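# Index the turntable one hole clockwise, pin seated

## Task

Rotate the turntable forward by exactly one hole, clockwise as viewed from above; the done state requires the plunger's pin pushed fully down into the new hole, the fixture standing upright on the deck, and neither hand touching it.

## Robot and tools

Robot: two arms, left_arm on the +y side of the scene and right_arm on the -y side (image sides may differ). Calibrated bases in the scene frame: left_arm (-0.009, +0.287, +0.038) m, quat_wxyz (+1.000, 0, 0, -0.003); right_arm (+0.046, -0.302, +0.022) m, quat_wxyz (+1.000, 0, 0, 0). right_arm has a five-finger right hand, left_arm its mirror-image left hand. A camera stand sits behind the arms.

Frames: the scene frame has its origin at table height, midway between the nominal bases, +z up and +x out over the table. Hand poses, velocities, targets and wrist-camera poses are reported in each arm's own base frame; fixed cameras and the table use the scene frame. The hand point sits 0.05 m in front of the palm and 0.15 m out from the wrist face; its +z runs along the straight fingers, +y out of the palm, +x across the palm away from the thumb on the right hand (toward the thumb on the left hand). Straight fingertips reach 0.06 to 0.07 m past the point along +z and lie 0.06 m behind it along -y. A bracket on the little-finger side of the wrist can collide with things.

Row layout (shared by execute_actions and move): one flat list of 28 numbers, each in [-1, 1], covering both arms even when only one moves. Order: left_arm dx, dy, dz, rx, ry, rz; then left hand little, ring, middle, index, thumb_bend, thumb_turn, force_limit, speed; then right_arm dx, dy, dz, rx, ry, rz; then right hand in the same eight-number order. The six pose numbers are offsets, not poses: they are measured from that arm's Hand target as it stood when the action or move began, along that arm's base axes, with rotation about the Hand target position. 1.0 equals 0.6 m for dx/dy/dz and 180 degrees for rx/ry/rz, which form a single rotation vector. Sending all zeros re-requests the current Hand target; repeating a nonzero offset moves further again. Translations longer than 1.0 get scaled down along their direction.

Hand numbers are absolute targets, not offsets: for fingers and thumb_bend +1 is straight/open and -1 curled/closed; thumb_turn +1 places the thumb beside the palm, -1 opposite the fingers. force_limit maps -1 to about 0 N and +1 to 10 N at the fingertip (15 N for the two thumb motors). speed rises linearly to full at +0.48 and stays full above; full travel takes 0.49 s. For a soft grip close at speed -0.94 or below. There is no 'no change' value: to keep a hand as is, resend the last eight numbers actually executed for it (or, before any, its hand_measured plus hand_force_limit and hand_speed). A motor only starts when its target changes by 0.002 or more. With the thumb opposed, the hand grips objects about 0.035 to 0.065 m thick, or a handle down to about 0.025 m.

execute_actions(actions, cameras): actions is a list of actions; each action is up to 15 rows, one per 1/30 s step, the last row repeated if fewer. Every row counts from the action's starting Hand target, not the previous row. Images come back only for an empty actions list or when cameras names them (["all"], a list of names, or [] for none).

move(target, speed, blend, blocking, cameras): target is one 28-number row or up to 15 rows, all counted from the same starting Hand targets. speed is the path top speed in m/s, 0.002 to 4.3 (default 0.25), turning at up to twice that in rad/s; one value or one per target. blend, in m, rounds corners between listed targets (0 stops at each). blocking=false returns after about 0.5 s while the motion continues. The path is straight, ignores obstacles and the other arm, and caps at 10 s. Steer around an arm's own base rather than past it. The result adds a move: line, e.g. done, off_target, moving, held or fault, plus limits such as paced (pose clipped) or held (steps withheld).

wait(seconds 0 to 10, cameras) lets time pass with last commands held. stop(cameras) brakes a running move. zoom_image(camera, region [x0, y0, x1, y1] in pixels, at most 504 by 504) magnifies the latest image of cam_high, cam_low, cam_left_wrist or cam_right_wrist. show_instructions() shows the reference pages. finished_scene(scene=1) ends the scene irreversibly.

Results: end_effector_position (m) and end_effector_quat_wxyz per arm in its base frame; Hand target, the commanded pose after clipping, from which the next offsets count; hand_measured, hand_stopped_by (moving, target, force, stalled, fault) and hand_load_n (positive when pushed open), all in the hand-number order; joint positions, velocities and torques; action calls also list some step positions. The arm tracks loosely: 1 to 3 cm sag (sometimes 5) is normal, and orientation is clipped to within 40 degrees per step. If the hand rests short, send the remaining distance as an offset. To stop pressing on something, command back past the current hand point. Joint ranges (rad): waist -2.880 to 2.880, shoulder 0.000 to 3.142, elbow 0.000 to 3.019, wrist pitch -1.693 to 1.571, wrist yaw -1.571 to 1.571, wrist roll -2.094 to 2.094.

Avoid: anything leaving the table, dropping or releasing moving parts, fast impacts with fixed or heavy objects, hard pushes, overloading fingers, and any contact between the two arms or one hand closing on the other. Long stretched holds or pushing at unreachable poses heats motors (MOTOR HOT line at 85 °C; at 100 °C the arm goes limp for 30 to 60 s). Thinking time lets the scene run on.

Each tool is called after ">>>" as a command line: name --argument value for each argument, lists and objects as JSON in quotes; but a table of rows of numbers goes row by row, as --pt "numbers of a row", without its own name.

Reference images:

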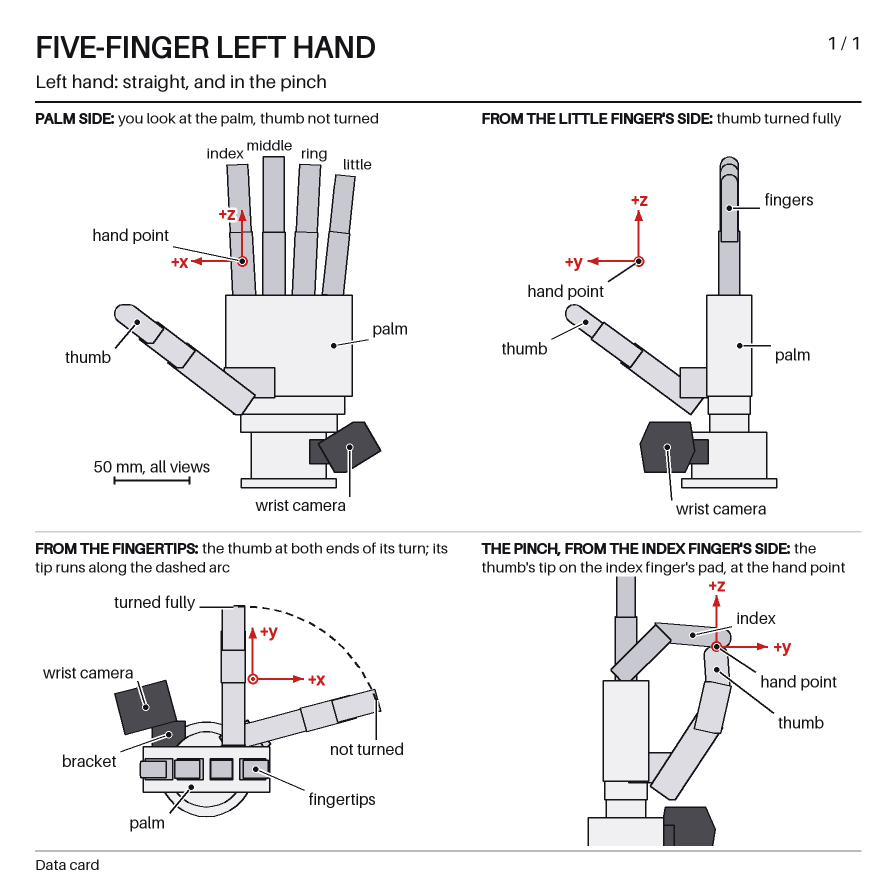

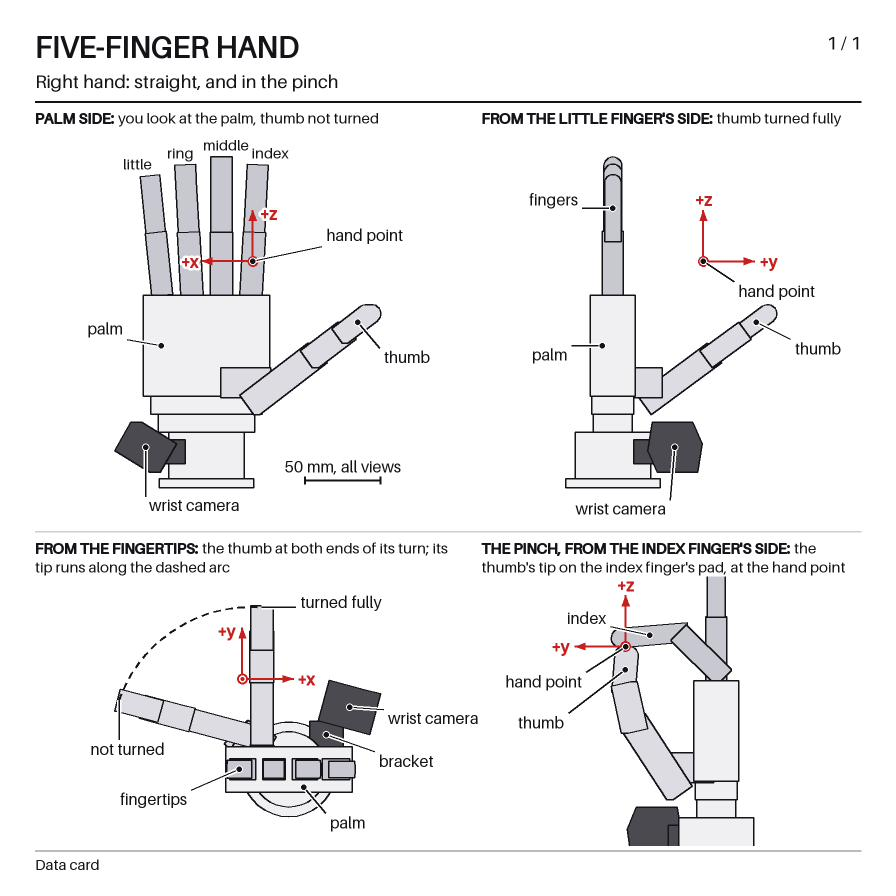

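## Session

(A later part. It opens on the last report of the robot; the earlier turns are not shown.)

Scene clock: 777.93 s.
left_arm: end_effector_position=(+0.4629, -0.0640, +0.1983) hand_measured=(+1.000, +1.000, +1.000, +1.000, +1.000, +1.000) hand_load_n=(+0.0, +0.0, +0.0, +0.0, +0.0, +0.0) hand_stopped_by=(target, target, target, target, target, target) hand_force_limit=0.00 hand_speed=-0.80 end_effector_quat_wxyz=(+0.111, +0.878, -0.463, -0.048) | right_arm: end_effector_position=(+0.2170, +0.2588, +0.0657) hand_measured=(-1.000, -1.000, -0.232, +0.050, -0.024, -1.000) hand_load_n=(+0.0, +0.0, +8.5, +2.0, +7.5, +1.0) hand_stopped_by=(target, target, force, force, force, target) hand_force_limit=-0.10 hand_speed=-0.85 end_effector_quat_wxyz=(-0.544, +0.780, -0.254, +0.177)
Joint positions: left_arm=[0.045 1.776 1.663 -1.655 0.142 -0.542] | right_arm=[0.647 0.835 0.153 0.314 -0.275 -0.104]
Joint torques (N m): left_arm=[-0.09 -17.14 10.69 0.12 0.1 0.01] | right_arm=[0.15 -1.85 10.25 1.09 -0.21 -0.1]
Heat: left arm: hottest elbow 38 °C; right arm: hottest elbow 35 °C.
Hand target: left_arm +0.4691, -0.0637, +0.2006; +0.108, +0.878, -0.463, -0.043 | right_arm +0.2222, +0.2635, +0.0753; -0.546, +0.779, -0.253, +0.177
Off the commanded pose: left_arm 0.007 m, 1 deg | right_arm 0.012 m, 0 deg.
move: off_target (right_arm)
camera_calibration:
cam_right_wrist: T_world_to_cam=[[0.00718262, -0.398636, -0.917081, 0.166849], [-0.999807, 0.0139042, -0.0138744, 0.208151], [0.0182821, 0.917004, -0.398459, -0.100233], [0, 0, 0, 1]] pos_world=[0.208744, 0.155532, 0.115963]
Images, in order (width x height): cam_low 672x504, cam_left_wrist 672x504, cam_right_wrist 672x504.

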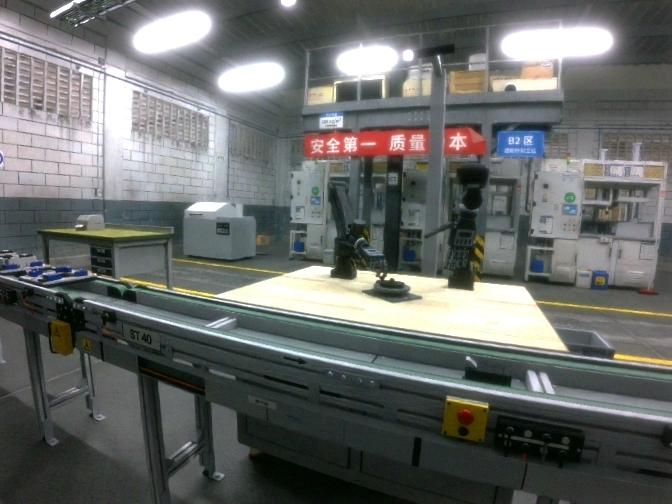

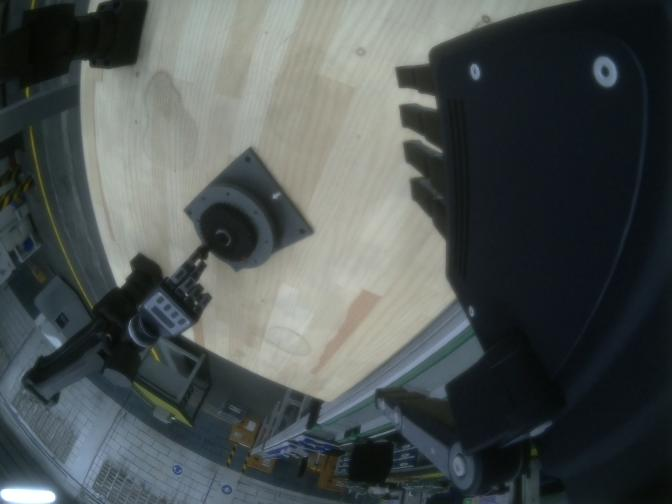

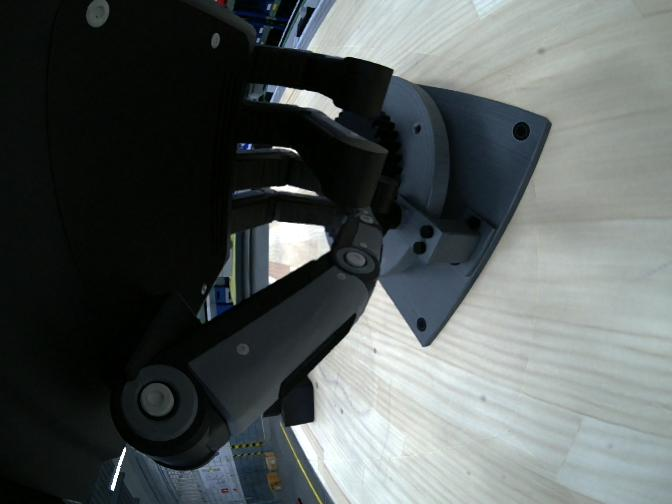

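>>> move --pt "0 0 0 0 0 0 1 1 1 1 1 1 0 -0.8 0 0 0.0 0 0 0 -1 -1 0.25 0.3 0.35 -1 -0.6 -0.3" --pt "0 0 0 0 0 0 1 1 1 1 1 1 0 -0.8 0.01 0.01 0.025 0 0 0 -1 -1 0.25 0.3 0.2 -1 -0.6 -0.3" --pt "0 0 0 0 0 0 1 1 1 1 1 1 0 -0.8 -0.0035 -0.005 -0.04 0 0 0 -1 -1 0.25 0.3 0.2 -1 -0.6 -0.3" --speed 0.08 --cameras '["cam_right_wrist","cam_left_wrist"]'

>>> zoom_image --camera "cam_right_wrist" --region '[300, 140, 460, 280]'

Scene clock: 815.30 s.
left_arm: end_effector_position=(+0.4629, -0.0640, +0.1983) hand_measured=(+1.000, +1.000, +1.000, +1.000, +1.000, +1.000) hand_load_n=(+0.0, +0.0, -0.5, +0.0, +0.0, +0.0) hand_stopped_by=(target, target, target, target, target, target) hand_force_limit=0.00 hand_speed=-0.80 end_effector_quat_wxyz=(+0.111, +0.878, -0.463, -0.048) | right_arm: end_effector_position=(+0.2217, +0.2619, +0.0562) hand_measured=(-1.000, -1.000, +0.250, +0.300, +0.200, -1.000) hand_load_n=(+0.0, +0.0, +0.0, +0.0, +0.0, +0.0) hand_stopped_by=(target, target, target, target, target, target) hand_force_limit=-0.60 hand_speed=-0.30 end_effector_quat_wxyz=(-0.547, +0.778, -0.251, +0.179)
Joint positions: left_arm=[0.045 1.776 1.663 -1.655 0.142 -0.542] | right_arm=[0.644 0.923 0.142 0.423 -0.28 -0.107]
Joint torques (N m): left_arm=[-0.26 -18.2 10.77 0.05 0.08 0.07] | right_arm=[-0.44 -0.85 7.05 2.56 -0.25 -0.09]
Heat: left arm: hottest elbow 38 °C; right arm: hottest elbow 37 °C.
Hand target: left_arm +0.4691, -0.0637, +0.2006; +0.108, +0.878, -0.463, -0.043 | right_arm +0.2202, +0.2606, +0.0515; -0.546, +0.779, -0.253, +0.177
Off the commanded pose: left_arm 0.007 m, 1 deg | right_arm 0.005 m, 0 deg.
move: done; target 2's new numbers were sent with right_arm's hand 0.031 m and 3 deg from that target
camera_calibration:
cam_right_wrist: T_world_to_cam=[[0.0163947, -0.394154, -0.918898, 0.156226], [-0.999673, 0.0115588, -0.022794, 0.213764], [0.0196057, 0.918972, -0.393836, -0.108087], [0, 0, 0, 1]] pos_world=[0.213252, 0.158435, 0.10586]
Images, in order (width x height): cam_left_wrist 672x504, cam_right_wrist 672x504.

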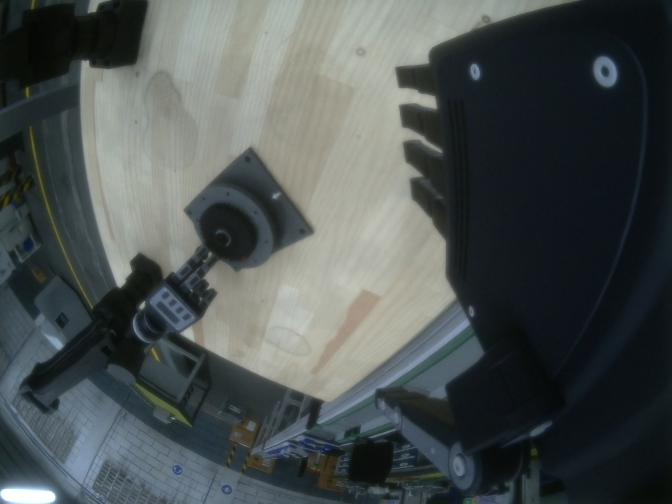

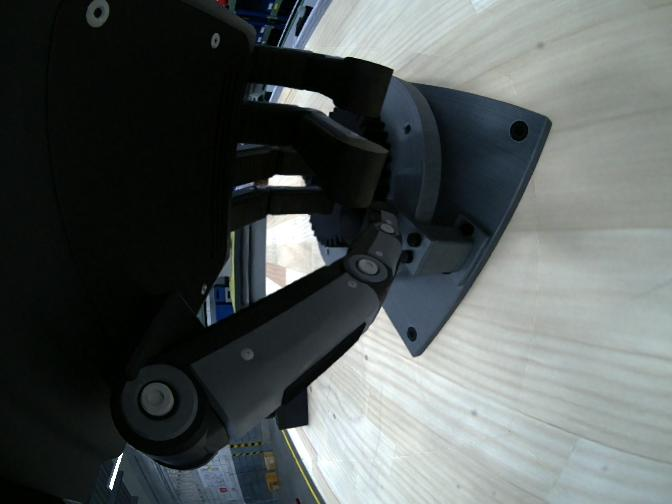

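Scaled by 3.150 from the camera's 672x504 image, which has a finer 960x720 frame.

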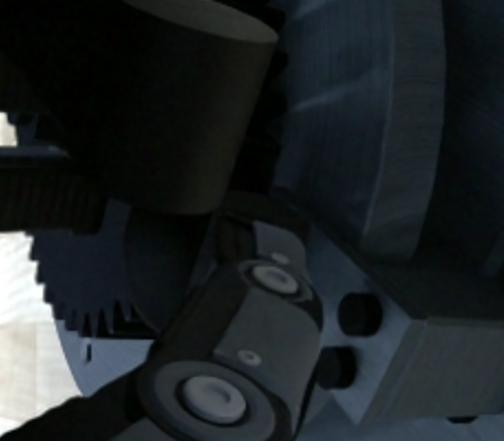

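>>> move --target '[0,0,0,0,0,0,1,1,1,1,1,1,0,-0.8,-0.002,0.0,-0.02,0,0,0,-1,-1,0.25,0.3,0.2,-1,-0.6,-0.3]' --speed 0.05 --cameras '["cam_right_wrist","cam_left_wrist"]'

>>> zoom_image --camera "cam_right_wrist" --region '[300, 140, 460, 280]'

Scene clock: 821.57 s.
left_arm: end_effector_position=(+0.4629, -0.0640, +0.1983) hand_measured=(+1.000, +1.000, +1.000, +1.000, +1.000, +1.000) hand_load_n=(+0.0, +0.0, +0.0, +0.0, +0.0, +0.0) hand_stopped_by=(target, target, target, target, target, target) hand_force_limit=0.00 hand_speed=-0.80 end_effector_quat_wxyz=(+0.111, +0.878, -0.463, -0.048) | right_arm: end_effector_position=(+0.2232, +0.2630, +0.0524) hand_measured=(-1.000, -1.000, +0.250, +0.300, +0.200, -1.000) hand_load_n=(+0.0, +0.0, -0.5, +0.0, +4.0, -1.0) hand_stopped_by=(target, target, target, target, target, target) hand_force_limit=-0.60 hand_speed=-0.30 end_effector_quat_wxyz=(-0.557, +0.771, -0.246, +0.186)
Joint positions: left_arm=[0.045 1.776 1.663 -1.655 0.142 -0.542] | right_arm=[0.644 0.973 0.121 0.523 -0.28 -0.107]
Joint torques (N m): left_arm=[-0.26 -18.08 10.73 0.2 0.11 0.01] | right_arm=[-0.09 0.38 6.67 2.17 -0.13 -0.08]
Heat: left arm: hottest elbow 38 °C; right arm: hottest elbow 37 °C.
Hand target: left_arm +0.4691, -0.0637, +0.2006; +0.108, +0.878, -0.463, -0.043 | right_arm +0.2189, +0.2605, +0.0393; -0.546, +0.779, -0.253, +0.177
Off the commanded pose: left_arm 0.007 m, 1 deg | right_arm 0.014 m, 2 deg.
move: off_target (right_arm)
camera_calibration:
cam_right_wrist: T_world_to_cam=[[0.0383009, -0.377742, -0.925119, 0.144217], [-0.998851, 0.0122022, -0.0463359, 0.216022], [0.0287914, 0.925831, -0.37684, -0.115366], [0, 0, 0, 1]] pos_world=[0.213572, 0.15865, 0.0999526]
Images, in order (width x height): cam_left_wrist 672x504, cam_right_wrist 672x504.

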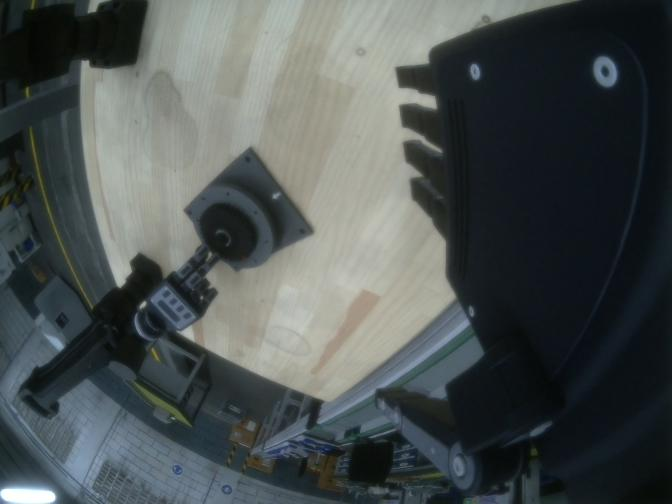

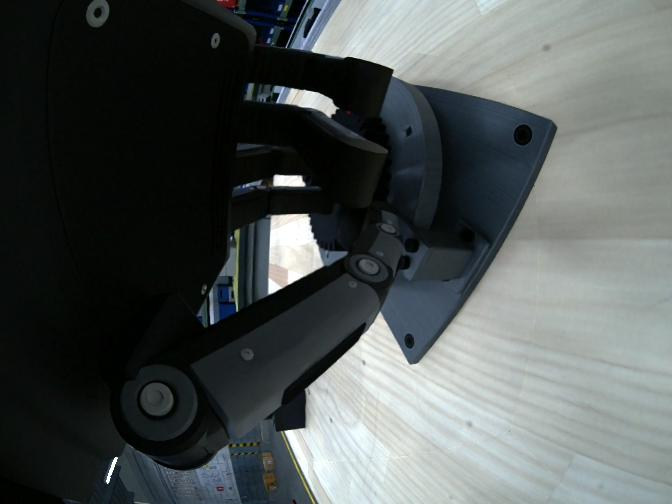

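Scaled by 3.150 from the camera's 672x504 image, which has a finer 960x720 frame.

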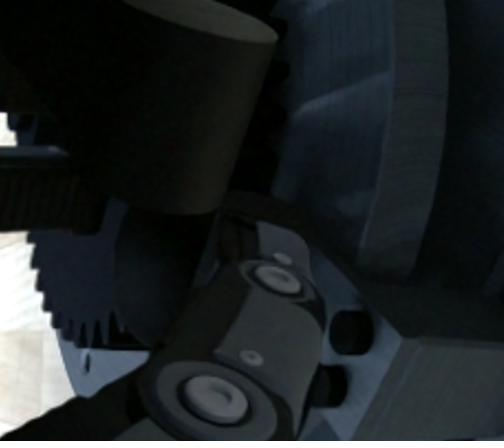

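>>> move --target '[0,0,0,0,0,0,1,1,1,1,1,1,0,-0.8,-0.007,-0.009,-0.008,0,0,0,-1,-1,0.25,0.3,0.2,-1,-0.6,-0.3]' --speed 0.05 --cameras '["cam_right_wrist"]'

>>> zoom_image --camera "cam_right_wrist" --region '[300, 140, 460, 280]'

Scene clock: 828.83 s.
left_arm: end_effector_position=(+0.4629, -0.0640, +0.1983) hand_measured=(+1.000, +1.000, +1.000, +1.000, +1.000, +1.000) hand_load_n=(+0.0, +0.0, +0.0, +0.5, +0.0, +0.0) hand_stopped_by=(target, target, target, target, target, target) hand_force_limit=0.00 hand_speed=-0.80 end_effector_quat_wxyz=(+0.111, +0.878, -0.463, -0.048) | right_arm: end_effector_position=(+0.2221, +0.2624, +0.0520) hand_measured=(-1.000, -1.000, +0.250, +0.300, +0.200, -1.000) hand_load_n=(+0.0, +0.0, +2.5, +0.0, +1.0, -1.0) hand_stopped_by=(target, target, target, target, target, target) hand_force_limit=-0.60 hand_speed=-0.30 end_effector_quat_wxyz=(-0.560, +0.769, -0.244, +0.188)
Joint positions: left_arm=[0.045 1.776 1.663 -1.655 0.142 -0.542] | right_arm=[0.642 0.976 0.112 0.545 -0.283 -0.107]
Joint torques (N m): left_arm=[-0.62 -17.85 10.66 0.25 0.07 0.04] | right_arm=[-0.79 -0.15 5.65 2.06 -0.3 -0.09]
Heat: left arm: hottest elbow 38 °C; right arm: hottest elbow 36 °C.
Hand target: left_arm +0.4691, -0.0637, +0.2006; +0.108, +0.878, -0.463, -0.043 | right_arm +0.2148, +0.2551, +0.0346; -0.546, +0.779, -0.253, +0.177
Off the commanded pose: left_arm 0.007 m, 1 deg | right_arm 0.020 m, 3 deg.
move: off_target (right_arm)
camera_calibration:
cam_right_wrist: T_world_to_cam=[[0.0452515, -0.371673, -0.92726, 0.140683], [-0.998546, 0.0103782, -0.0528903, 0.21566], [0.0292812, 0.928306, -0.370663, -0.116023], [0, 0, 0, 1]] pos_world=[0.212377, 0.157755, 0.0988508]
Images, in order (width x height): cam_right_wrist 672x504.

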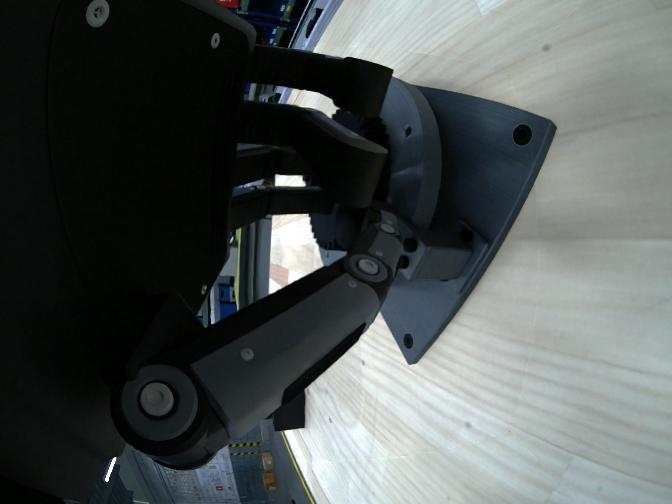

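Scaled by 3.150 from the camera's 672x504 image, which has a finer 960x720 frame.

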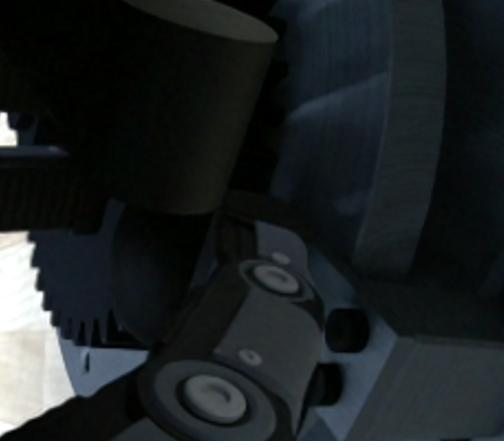

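>>> move --pt "0 0 0 0 0 0 1 1 1 1 1 1 0 -0.8 0.0 0.0 0.03 0 0 0 -1 -1 0.5 0.5 0.4 -1 -0.6 0" --pt "0 0 0 0 0 0 1 1 1 1 1 1 0 -0.8 0.01 0.01 0.16 0 0 0 -1 -1 0.5 0.5 0.4 -1 -0.6 0" --pt "0 0 0 0 0 0 1 1 1 1 1 1 0 -0.8 0.2 -0.4 0.35 0 0 0 -1 -1 0.5 0.5 0.4 -1 -0.6 0" --speed '[0.08,0.1,0.25]' --cameras '["cam_high","cam_left_wrist"]'

Scene clock: 928.30 s.
left_arm: end_effector_position=(+0.4629, -0.0640, +0.1983) hand_measured=(+1.000, +1.000, +1.000, +1.000, +1.000, +1.000) hand_load_n=(+0.0, +0.0, +0.0, +0.0, -0.5, +0.0) hand_stopped_by=(target, target, target, target, target, target) hand_force_limit=0.00 hand_speed=-0.80 end_effector_quat_wxyz=(+0.111, +0.878, -0.463, -0.048) | right_arm: end_effector_position=(+0.3215, +0.0212, +0.2288) hand_measured=(-1.000, -1.000, +0.500, +0.500, +0.400, -1.000) hand_load_n=(+0.5, +0.0, +0.0, +0.0, +0.0, +0.0) hand_stopped_by=(target, target, target, target, target, target) hand_force_limit=-0.60 hand_speed=0.00 end_effector_quat_wxyz=(-0.550, +0.775, -0.266, +0.165)
Joint positions: left_arm=[0.045 1.776 1.663 -1.655 0.142 -0.542] | right_arm=[-0.472 1.02 0.836 -0.996 -1.192 -1.114]
Joint torques (N m): left_arm=[-0.44 -18.08 11.02 0.13 0.08 0.03] | right_arm=[0.26 -3.19 13.08 0.68 -0.69 -0.19]
Heat: left arm: hottest elbow 38 °C; right arm: hottest elbow 33 °C.
Hand target: left_arm +0.4691, -0.0637, +0.2006; +0.108, +0.878, -0.463, -0.043 | right_arm +0.3348, +0.0152, +0.2448; -0.546, +0.779, -0.253, +0.178
Off the commanded pose: left_arm 0.007 m, 1 deg | right_arm 0.022 m, 2 deg.
move: off_target (right_arm)
Images, in order (width x height): cam_high 672x504, cam_left_wrist 672x504.

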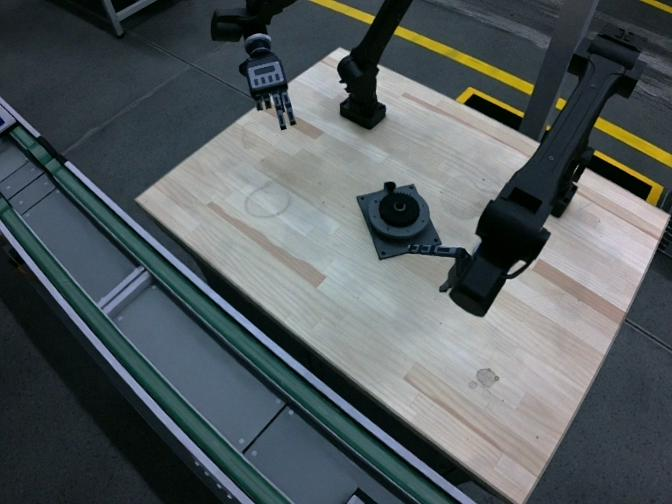

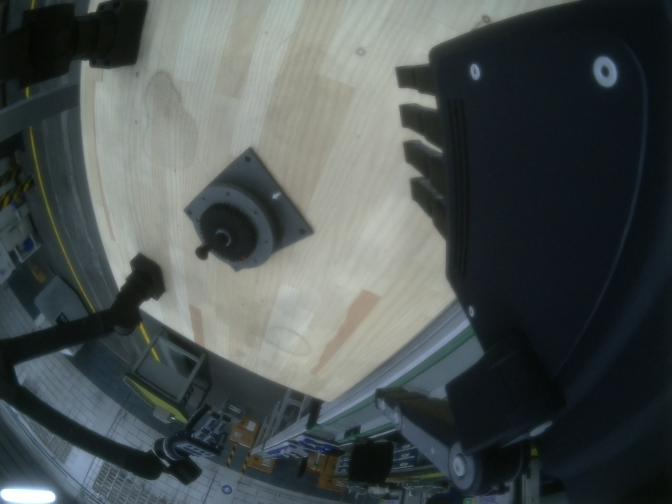

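>>> move --target '[-0.315,-0.4155,0,-0.0085,-0.5004,-0.3166,-1,-1,0.35,0.35,0.35,-1,-0.6,0,0,0,0,0,0,0,-1,-1,0.5,0.5,0.4,-1,-0.6,0]' --speed 0.25 --cameras '["cam_high","cam_left_wrist"]'

Scene clock: 939.33 s.
left_arm: end_effector_position=(+0.2811, -0.3103, +0.1971) hand_measured=(-1.000, -1.000, +0.350, +0.350, +0.350, -1.000) hand_load_n=(+0.0, +0.0, +0.0, +0.0, +0.0, +0.0) hand_stopped_by=(target, target, target, target, target, target) hand_force_limit=-0.60 hand_speed=0.00 end_effector_quat_wxyz=(+0.255, -0.362, +0.730, -0.521) | right_arm: end_effector_position=(+0.3216, +0.0212, +0.2288) hand_measured=(-1.000, -1.000, +0.500, +0.500, +0.400, -1.000) hand_load_n=(+0.0, +0.0, +0.0, +0.0, +0.0, +0.0) hand_stopped_by=(target, target, target, target, target, target) hand_force_limit=-0.60 hand_speed=0.00 end_effector_quat_wxyz=(-0.549, +0.775, -0.265, +0.165)
Joint positions: left_arm=[-0.827 0.834 0.529 -0.032 -0.162 -0.062] | right_arm=[-0.472 1.02 0.836 -0.996 -1.192 -1.115]
Joint torques (N m): left_arm=[-0.62 -3.66 10.65 2.81 -0.18 0.11] | right_arm=[0.15 -3.25 13.05 0.66 -0.7 -0.18]
Heat: left arm: hottest elbow 38 °C; right arm: hottest elbow 34 °C.
Hand target: left_arm +0.2801, -0.3129, +0.2006; +0.258, -0.354, +0.727, -0.528 | right_arm +0.3348, +0.0152, +0.2448; -0.546, +0.779, -0.253, +0.178
Off the commanded pose: left_arm 0.005 m, 1 deg | right_arm 0.022 m, 2 deg.
move: off_target (right_arm)
camera_calibration:
cam_left_wrist: T_world_to_cam=[[0.117593, -0.352326, 0.92846, -0.327786], [-0.953981, -0.299783, 0.00706567, 0.172298], [0.275847, -0.886565, -0.371364, -0.164633], [0, 0, 0, 1]] pos_world=[0.248328, -0.209793, 0.241981]
Images, in order (width x height): cam_high 672x504, cam_left_wrist 672x504.

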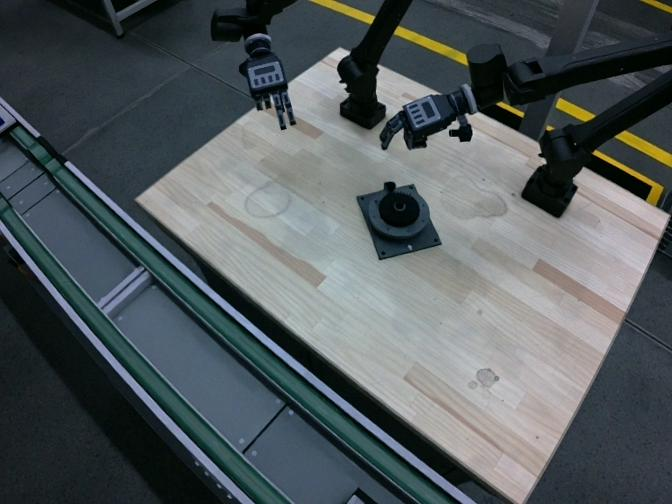

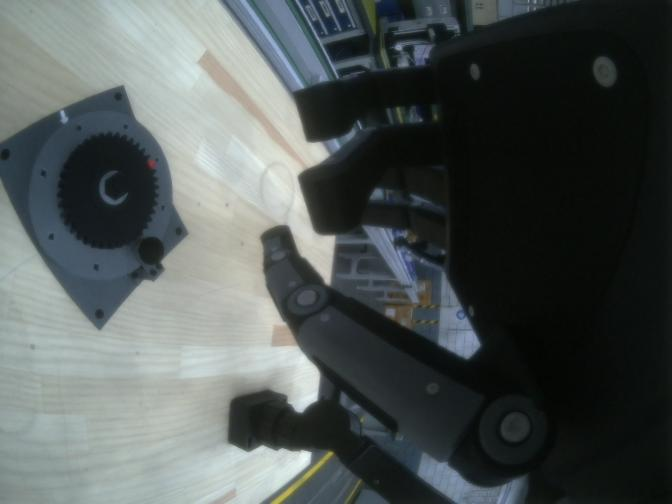

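>>> move --target '[-0.017,-0.02,-0.134,0,0,0,-1,-1,0.35,0.35,0.35,-1,-0.6,0,0,0,0,0,0,0,-1,-1,0.5,0.5,0.4,-1,-0.6,0]' --speed 0.15 --cameras '["cam_left_wrist","cam_low"]'

>>> zoom_image --camera "cam_left_wrist" --region '[120, 140, 320, 320]'

Scene clock: 960.37 s.
left_arm: end_effector_position=(+0.2715, -0.3206, +0.1205) hand_measured=(-1.000, -1.000, +0.350, +0.350, +0.350, -1.000) hand_load_n=(+0.0, +0.0, +0.0, +0.0, +0.0, +0.0) hand_stopped_by=(target, target, target, target, target, target) hand_force_limit=-0.60 hand_speed=0.00 end_effector_quat_wxyz=(+0.261, -0.355, +0.729, -0.524) | right_arm: end_effector_position=(+0.3216, +0.0212, +0.2288) hand_measured=(-1.000, -1.000, +0.500, +0.500, +0.400, -1.000) hand_load_n=(+0.0, +0.0, +0.0, +0.0, +0.0, +0.0) hand_stopped_by=(target, target, target, target, target, target) hand_force_limit=-0.60 hand_speed=0.00 end_effector_quat_wxyz=(-0.549, +0.775, -0.265, +0.165)
Joint positions: left_arm=[-0.887 0.99 0.372 0.288 -0.22 -0.064] | right_arm=[-0.472 1.02 0.836 -0.996 -1.192 -1.115]
Joint torques (N m): left_arm=[-0.56 -3.25 9.48 2.92 -0.21 -0.04] | right_arm=[0.03 -3.31 13.09 0.66 -0.69 -0.18]
Heat: left arm: hottest elbow 38 °C; right arm: hottest elbow 36 °C.
Hand target: left_arm +0.2700, -0.3248, +0.1202; +0.258, -0.355, +0.727, -0.528 | right_arm +0.3348, +0.0152, +0.2448; -0.546, +0.779, -0.253, +0.178
Off the commanded pose: left_arm 0.005 m, 1 deg | right_arm 0.022 m, 2 deg.
move: off_target (right_arm)
camera_calibration:
cam_left_wrist: T_world_to_cam=[[0.0986826, -0.356879, 0.928924, -0.255603], [-0.955337, -0.295276, -0.011952, 0.16469], [0.278554, -0.886256, -0.370078, -0.20028], [0, 0, 0, 1]] pos_world=[0.238347, -0.22009, 0.165285]
Images, in order (width x height): cam_low 672x504, cam_left_wrist 672x504.

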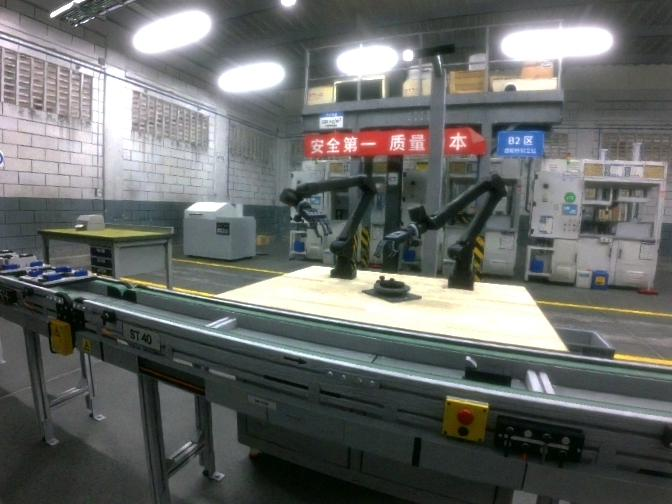

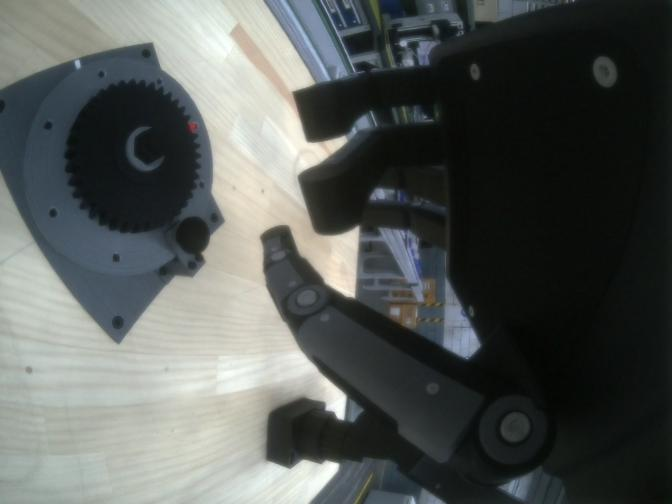

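Scaled by 2.520 from the camera's 672x504 image, which has a finer 960x720 frame.

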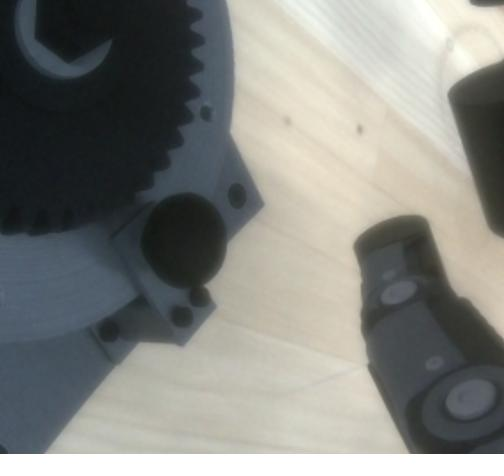

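>>> move --target '[0.001,-0.016,-0.105,0,0,0,-1,-1,0.35,0.35,0.32,-1,-0.6,0,0,0,0,0,0,0,-1,-1,0.5,0.5,0.4,-1,-0.6,0]' --speed 0.12 --cameras '["cam_left_wrist","cam_low"]'

>>> zoom_image --camera "cam_left_wrist" --region '[180, 140, 360, 300]'

Scene clock: 990.57 s.
left_arm: end_effector_position=(+0.2735, -0.3314, +0.0593) hand_measured=(-1.000, -1.000, +0.350, +0.350, +0.320, -1.000) hand_load_n=(+0.0, +0.0, +0.0, -0.5, +0.0, +0.0) hand_stopped_by=(target, target, target, target, target, target) hand_force_limit=-0.60 hand_speed=0.00 end_effector_quat_wxyz=(+0.262, -0.355, +0.728, -0.525) | right_arm: end_effector_position=(+0.3216, +0.0212, +0.2288) hand_measured=(-1.000, -1.000, +0.500, +0.500, +0.400, -1.000) hand_load_n=(+0.0, +0.0, +0.0, +0.0, +0.0, +0.0) hand_stopped_by=(target, target, target, target, target, target) hand_force_limit=-0.60 hand_speed=0.00 end_effector_quat_wxyz=(-0.549, +0.775, -0.265, +0.165)
Joint positions: left_arm=[-0.908 1.255 0.306 0.622 -0.24 -0.072] | right_arm=[-0.472 1.02 0.836 -0.996 -1.192 -1.115]
Joint torques (N m): left_arm=[-1.2 -5.54 7.39 2.59 -0.14 -0.06] | right_arm=[0.44 -3.25 13.04 0.72 -0.69 -0.2]
Heat: left arm: hottest elbow 37 °C; right arm: hottest elbow 38 °C.
Hand target: left_arm +0.2706, -0.3344, +0.0571; +0.258, -0.355, +0.727, -0.528 | right_arm +0.3348, +0.0152, +0.2448; -0.546, +0.779, -0.253, +0.178
Off the commanded pose: left_arm 0.005 m, 1 deg | right_arm 0.022 m, 2 deg.
move: off_target (right_arm)
camera_calibration:
cam_left_wrist: T_world_to_cam=[[0.0967923, -0.353814, 0.930294, -0.20128], [-0.955096, -0.296003, -0.0132045, 0.162515], [0.280041, -0.887242, -0.366577, -0.234076], [0, 0, 0, 1]] pos_world=[0.240251, -0.230793, 0.103589]
Images, in order (width x height): cam_low 672x504, cam_left_wrist 672x504.

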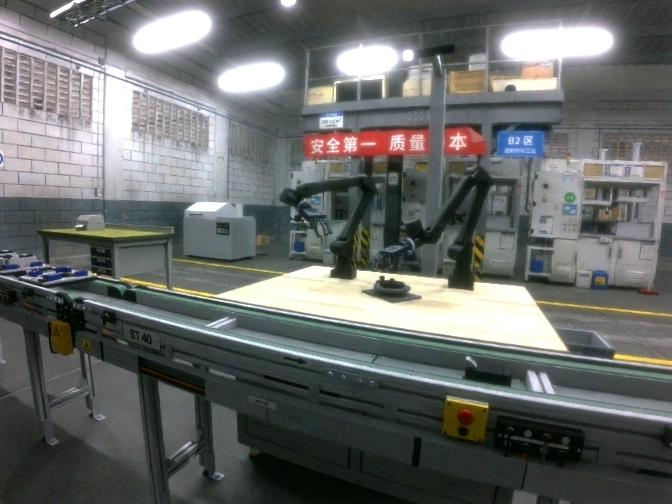

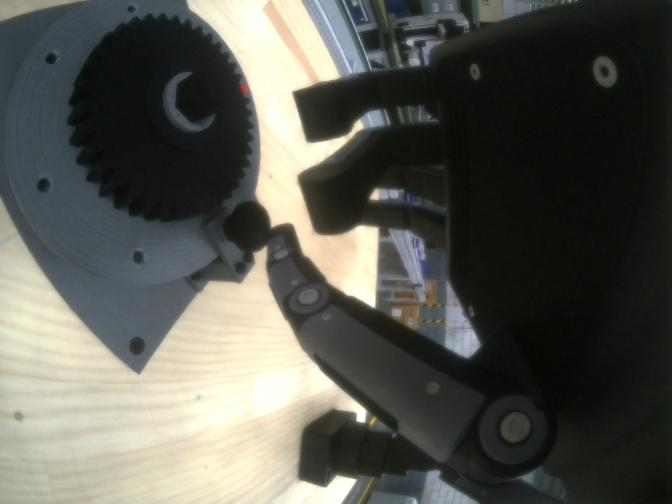

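Scaled by 2.800 from the camera's 672x504 image, which has a finer 960x720 frame.

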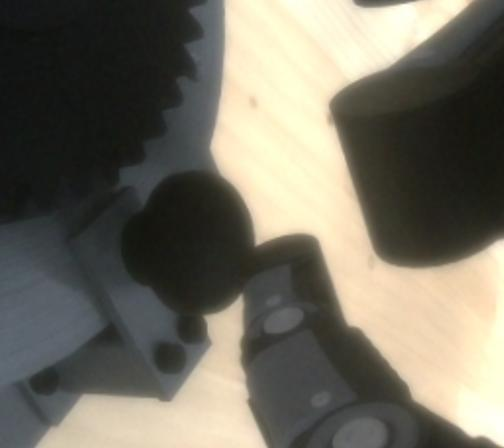

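>>> move --target '[-0.0055,-0.0025,-0.057,0,0,0,-1,-1,0.35,0.35,0.32,-1,-0.6,0,0,0,0,0,0,0,-1,-1,0.5,0.5,0.4,-1,-0.6,0]' --speed 0.08 --cameras '["cam_left_wrist","cam_low"]'

>>> zoom_image --camera "cam_left_wrist" --region '[200, 140, 380, 300]'

Scene clock: 1004.60 s.
left_arm: end_effector_position=(+0.2705, -0.3336, +0.0252) hand_measured=(-1.000, -1.000, +0.350, +0.350, +0.320, -1.000) hand_load_n=(+0.0, +0.0, +0.0, +0.0, +0.0, +0.0) hand_stopped_by=(target, target, target, target, target, target) hand_force_limit=-0.60 hand_speed=0.00 end_effector_quat_wxyz=(+0.262, -0.354, +0.728, -0.525) | right_arm: end_effector_position=(+0.3216, +0.0212, +0.2288) hand_measured=(-1.000, -1.000, +0.500, +0.500, +0.400, -1.000) hand_load_n=(+0.0, +0.0, +0.0, +0.0, +0.0, +0.0) hand_stopped_by=(target, target, target, target, target, target) hand_force_limit=-0.60 hand_speed=0.00 end_effector_quat_wxyz=(-0.549, +0.775, -0.265, +0.165)
Joint positions: left_arm=[-0.922 1.425 0.278 0.819 -0.252 -0.075] | right_arm=[-0.472 1.02 0.836 -0.996 -1.192 -1.115]
Joint torques (N m): left_arm=[-1.32 -7 5.63 2.97 -0.22 0.03] | right_arm=[0.26 -3.14 13.09 0.64 -0.69 -0.2]
Heat: left arm: hottest elbow 37 °C; right arm: hottest elbow 39 °C.
Hand target: left_arm +0.2673, -0.3360, +0.0230; +0.258, -0.354, +0.727, -0.528 | right_arm +0.3348, +0.0152, +0.2448; -0.546, +0.779, -0.253, +0.178
Off the commanded pose: left_arm 0.005 m, 1 deg | right_arm 0.022 m, 2 deg.
move: off_target (right_arm)
camera_calibration:
cam_left_wrist: T_world_to_cam=[[0.0958009, -0.353809, 0.930399, -0.169759], [-0.955373, -0.295077, -0.0138384, 0.158842], [0.279435, -0.887552, -0.366288, -0.247763], [0, 0, 0, 1]] pos_world=[0.237251, -0.233094, 0.0693892]
Images, in order (width x height): cam_low 672x504, cam_left_wrist 672x504.

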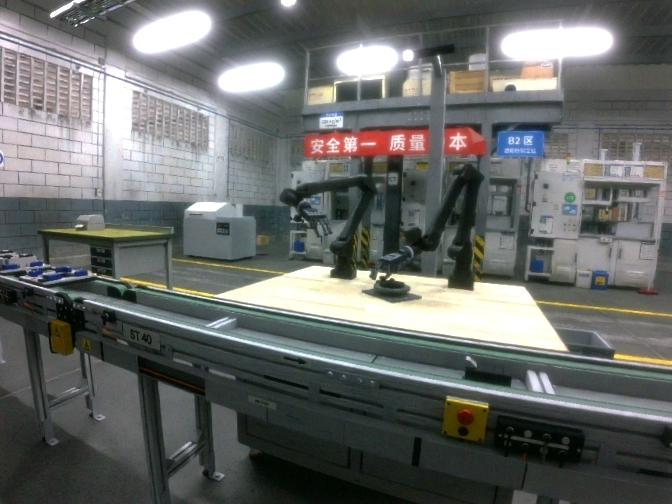

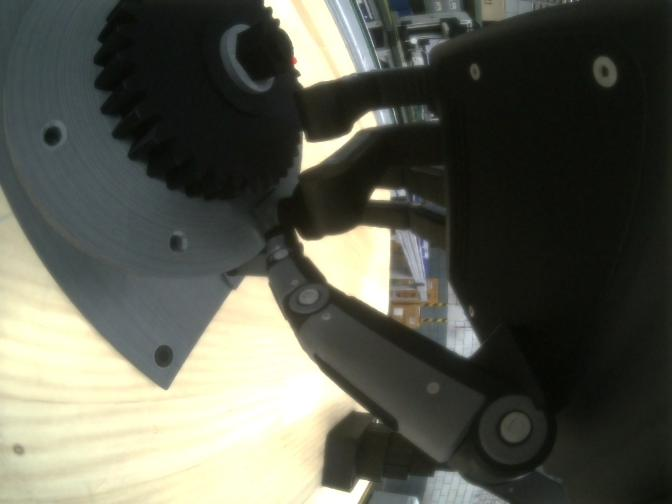

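Scaled by 2.800 from the camera's 672x504 image, which has a finer 960x720 frame.

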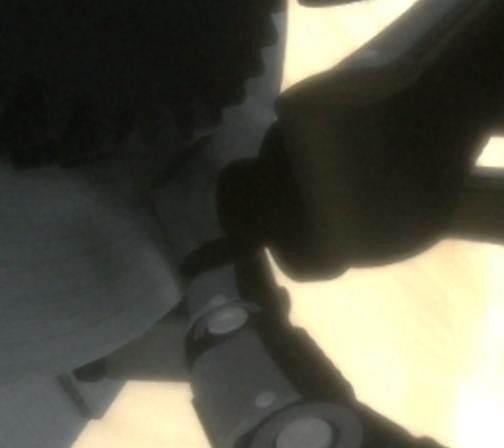

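>>> move --target '[-0.001,-0.000,-0.0145,0,0,0,-1,-1,0.35,0.35,0.32,-1,-0.6,0,0,0,0,0,0,0,-1,-1,0.5,0.5,0.4,-1,-0.6,0]' --speed 0.05 --cameras '["cam_left_wrist","cam_low"]'

>>> zoom_image --camera "cam_left_wrist" --region '[200, 140, 380, 300]'

Scene clock: 1011.17 s.
left_arm: end_effector_position=(+0.2701, -0.3339, +0.0166) hand_measured=(-1.000, -1.000, +0.350, +0.350, +0.320, -1.000) hand_load_n=(+0.0, +0.0, +0.0, +0.0, +0.0, +0.0) hand_stopped_by=(target, target, target, target, target, target) hand_force_limit=-0.60 hand_speed=0.00 end_effector_quat_wxyz=(+0.262, -0.354, +0.728, -0.526) | right_arm: end_effector_position=(+0.3216, +0.0212, +0.2288) hand_measured=(-1.000, -1.000, +0.500, +0.500, +0.400, -1.000) hand_load_n=(+0.0, +0.0, +0.0, +0.0, +0.0, +0.0) hand_stopped_by=(target, target, target, target, target, target) hand_force_limit=-0.60 hand_speed=0.00 end_effector_quat_wxyz=(-0.549, +0.775, -0.265, +0.165)
Joint positions: left_arm=[-0.924 1.472 0.274 0.872 -0.254 -0.076] | right_arm=[-0.472 1.02 0.836 -0.996 -1.192 -1.115]
Joint torques (N m): left_arm=[-0.67 -7.06 5.01 2.93 -0.22 -0.05] | right_arm=[0.26 -3.19 13.08 0.69 -0.7 -0.18]
Heat: left arm: hottest elbow 36 °C; right arm: hottest elbow 39 °C.
Hand target: left_arm +0.2666, -0.3360, +0.0142; +0.258, -0.354, +0.727, -0.528 | right_arm +0.3348, +0.0152, +0.2448; -0.546, +0.779, -0.253, +0.178
Off the commanded pose: left_arm 0.005 m, 1 deg | right_arm 0.022 m, 2 deg.
move: off_target (right_arm)
camera_calibration:
cam_left_wrist: T_world_to_cam=[[0.0955485, -0.353372, 0.930591, -0.161641], [-0.95531, -0.295272, -0.0140366, 0.158234], [0.279737, -0.887661, -0.365792, -0.251106], [0, 0, 0, 1]] pos_world=[0.236851, -0.233294, 0.0607897]
Images, in order (width x height): cam_low 672x504, cam_left_wrist 672x504.

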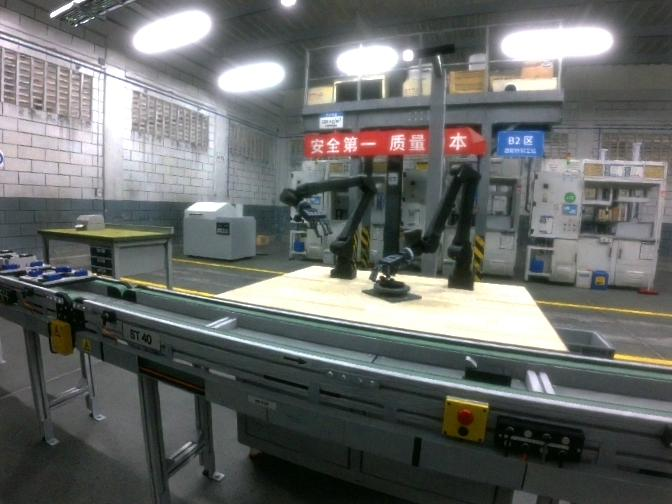

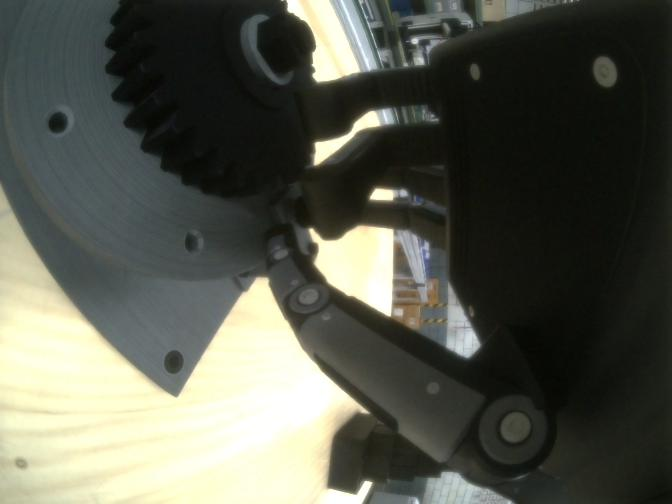

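Scaled by 2.800 from the camera's 672x504 image, which has a finer 960x720 frame.

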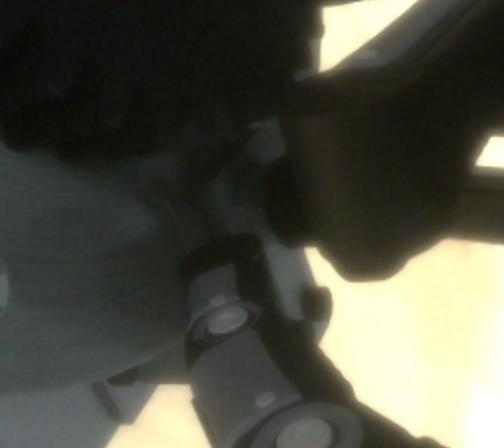

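>>> execute_actions --actions '[[[0,0,0,0,0,0,-1,-1,-0.3,-0.3,0.0,-1,-0.2,-0.8,0,0,0,0,0,0,-1,-1,0.5,0.5,0.4,-1,-0.6,0]]]' --cameras '[]'

>>> wait --seconds 2 --cameras '["cam_left_wrist","cam_low"]'

>>> zoom_image --camera "cam_left_wrist" --region '[200, 140, 380, 300]'

>>> zoom_image --camera "cam_low" --region '[365, 260, 415, 300]'

Scene clock: 1017.03 s.
left_arm: end_effector_position=(+0.2691, -0.3328, +0.0157) hand_measured=(-1.000, -1.000, +0.058, -0.054, +0.172, -1.000) hand_load_n=(+0.0, +0.0, +0.5, +5.5, +5.0, +1.0) hand_stopped_by=(target, target, force, force, force, target) hand_force_limit=-0.20 hand_speed=-0.80 end_effector_quat_wxyz=(+0.261, -0.355, +0.727, -0.525) | right_arm: end_effector_position=(+0.3216, +0.0212, +0.2288) hand_measured=(-1.000, -1.000, +0.500, +0.500, +0.400, -1.000) hand_load_n=(+0.0, +0.0, +0.0, +0.0, +0.0, +0.0) hand_stopped_by=(target, target, target, target, target, target) hand_force_limit=-0.60 hand_speed=0.00 end_effector_quat_wxyz=(-0.549, +0.775, -0.265, +0.165)
Joint positions: left_arm=[-0.925 1.474 0.27 0.877 -0.256 -0.079] | right_arm=[-0.472 1.02 0.836 -0.996 -1.192 -1.115]
Joint torques (N m): left_arm=[-0.21 -6.83 5.44 2.7 -0.11 -0.02] | right_arm=[0.09 -3.08 13.09 0.68 -0.69 -0.2]
Heat: left arm: hottest elbow 36 °C; right arm: hottest elbow 39 °C.
Hand target: left_arm +0.2666, -0.3361, +0.0143; +0.258, -0.354, +0.727, -0.528 | right_arm +0.3348, +0.0152, +0.2448; -0.546, +0.779, -0.253, +0.178
Off the commanded pose: left_arm 0.004 m, 1 deg | right_arm 0.022 m, 2 deg.
Step readings (end_effector_position of left_arm | right_arm):
0: (+0.2701, -0.3339, +0.0166) | (+0.3216, +0.0212, +0.2288)
1: (+0.2701, -0.3339, +0.0166) | (+0.3216, +0.0212, +0.2288)
2: (+0.2701, -0.3339, +0.0166) | (+0.3216, +0.0212, +0.2288)
4: (+0.2701, -0.3339, +0.0166) | (+0.3216, +0.0212, +0.2288)
8: (+0.2701, -0.3339, +0.0166) | (+0.3216, +0.0212, +0.2288)
15: (+0.2694, -0.3329, +0.0153) | (+0.3216, +0.0212, +0.2288)
No camera images: "cameras" was empty.

Scene clock: 1019.03 s.
left_arm: end_effector_position=(+0.2691, -0.3328, +0.0157) hand_measured=(-1.000, -1.000, +0.058, -0.054, +0.172, -1.000) hand_load_n=(+0.0, +0.0, +0.5, +5.5, +4.5, +1.0) hand_stopped_by=(target, target, force, force, force, target) hand_force_limit=-0.20 hand_speed=-0.80 end_effector_quat_wxyz=(+0.261, -0.355, +0.727, -0.525) | right_arm: end_effector_position=(+0.3216, +0.0212, +0.2288) hand_measured=(-1.000, -1.000, +0.500, +0.500, +0.400, -1.000) hand_load_n=(+0.0, +0.0, +0.0, +0.0, +0.0, +0.0) hand_stopped_by=(target, target, target, target, target, target) hand_force_limit=-0.60 hand_speed=0.00 end_effector_quat_wxyz=(-0.549, +0.775, -0.265, +0.165)
Joint positions: left_arm=[-0.925 1.474 0.27 0.877 -0.256 -0.079] | right_arm=[-0.472 1.02 0.836 -0.996 -1.192 -1.115]
Joint torques (N m): left_arm=[-1.03 -6.77 5.37 2.63 -0.07 -0.04] | right_arm=[0.21 -3.37 13.04 0.62 -0.7 -0.19]
Heat: left arm: hottest elbow 36 °C; right arm: hottest elbow 39 °C.
Hand target: left_arm +0.2666, -0.3361, +0.0143; +0.258, -0.354, +0.727, -0.528 | right_arm +0.3348, +0.0152, +0.2448; -0.546, +0.779, -0.253, +0.178
Off the commanded pose: left_arm 0.004 m, 1 deg | right_arm 0.022 m, 2 deg.
wait: 2.00 s; at rest by 0.17 s
camera_calibration:
cam_left_wrist: T_world_to_cam=[[0.0976427, -0.352184, 0.930823, -0.160439], [-0.954772, -0.297087, -0.01225, 0.156743], [0.28085, -0.887528, -0.365264, -0.250423], [0, 0, 0, 1]] pos_world=[0.235651, -0.232195, 0.0597899]
Images, in order (width x height): cam_low 672x504, cam_left_wrist 672x504.

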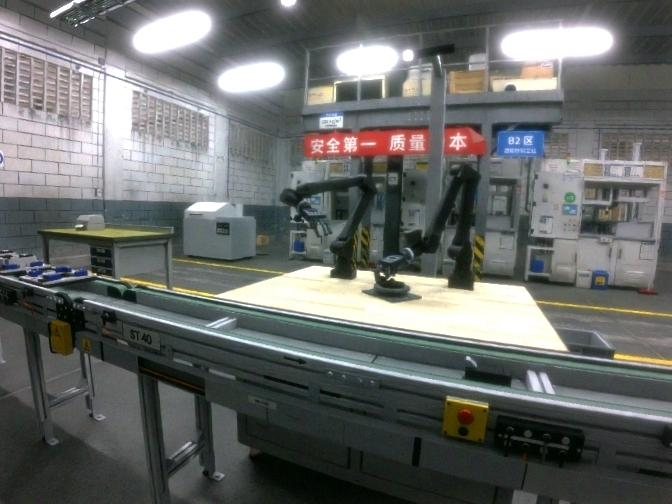

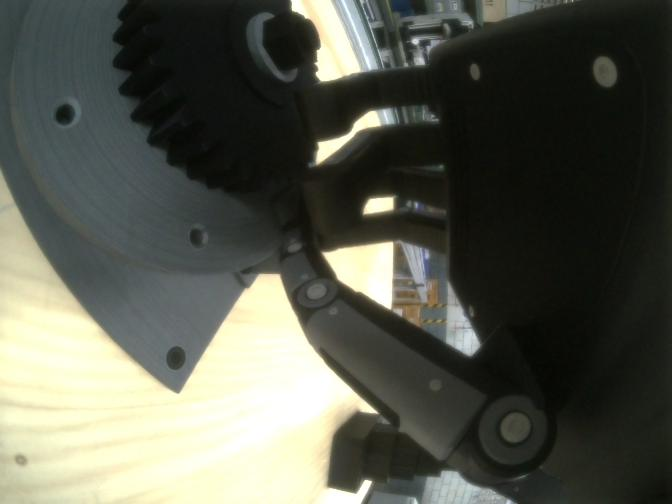

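Scaled by 2.800 from the camera's 672x504 image, which has a finer 960x720 frame.

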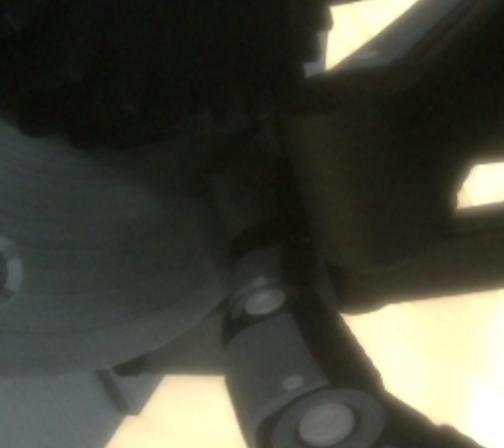

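Scaled by 10.080.

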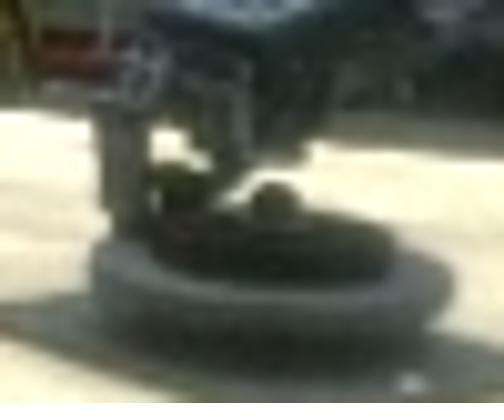

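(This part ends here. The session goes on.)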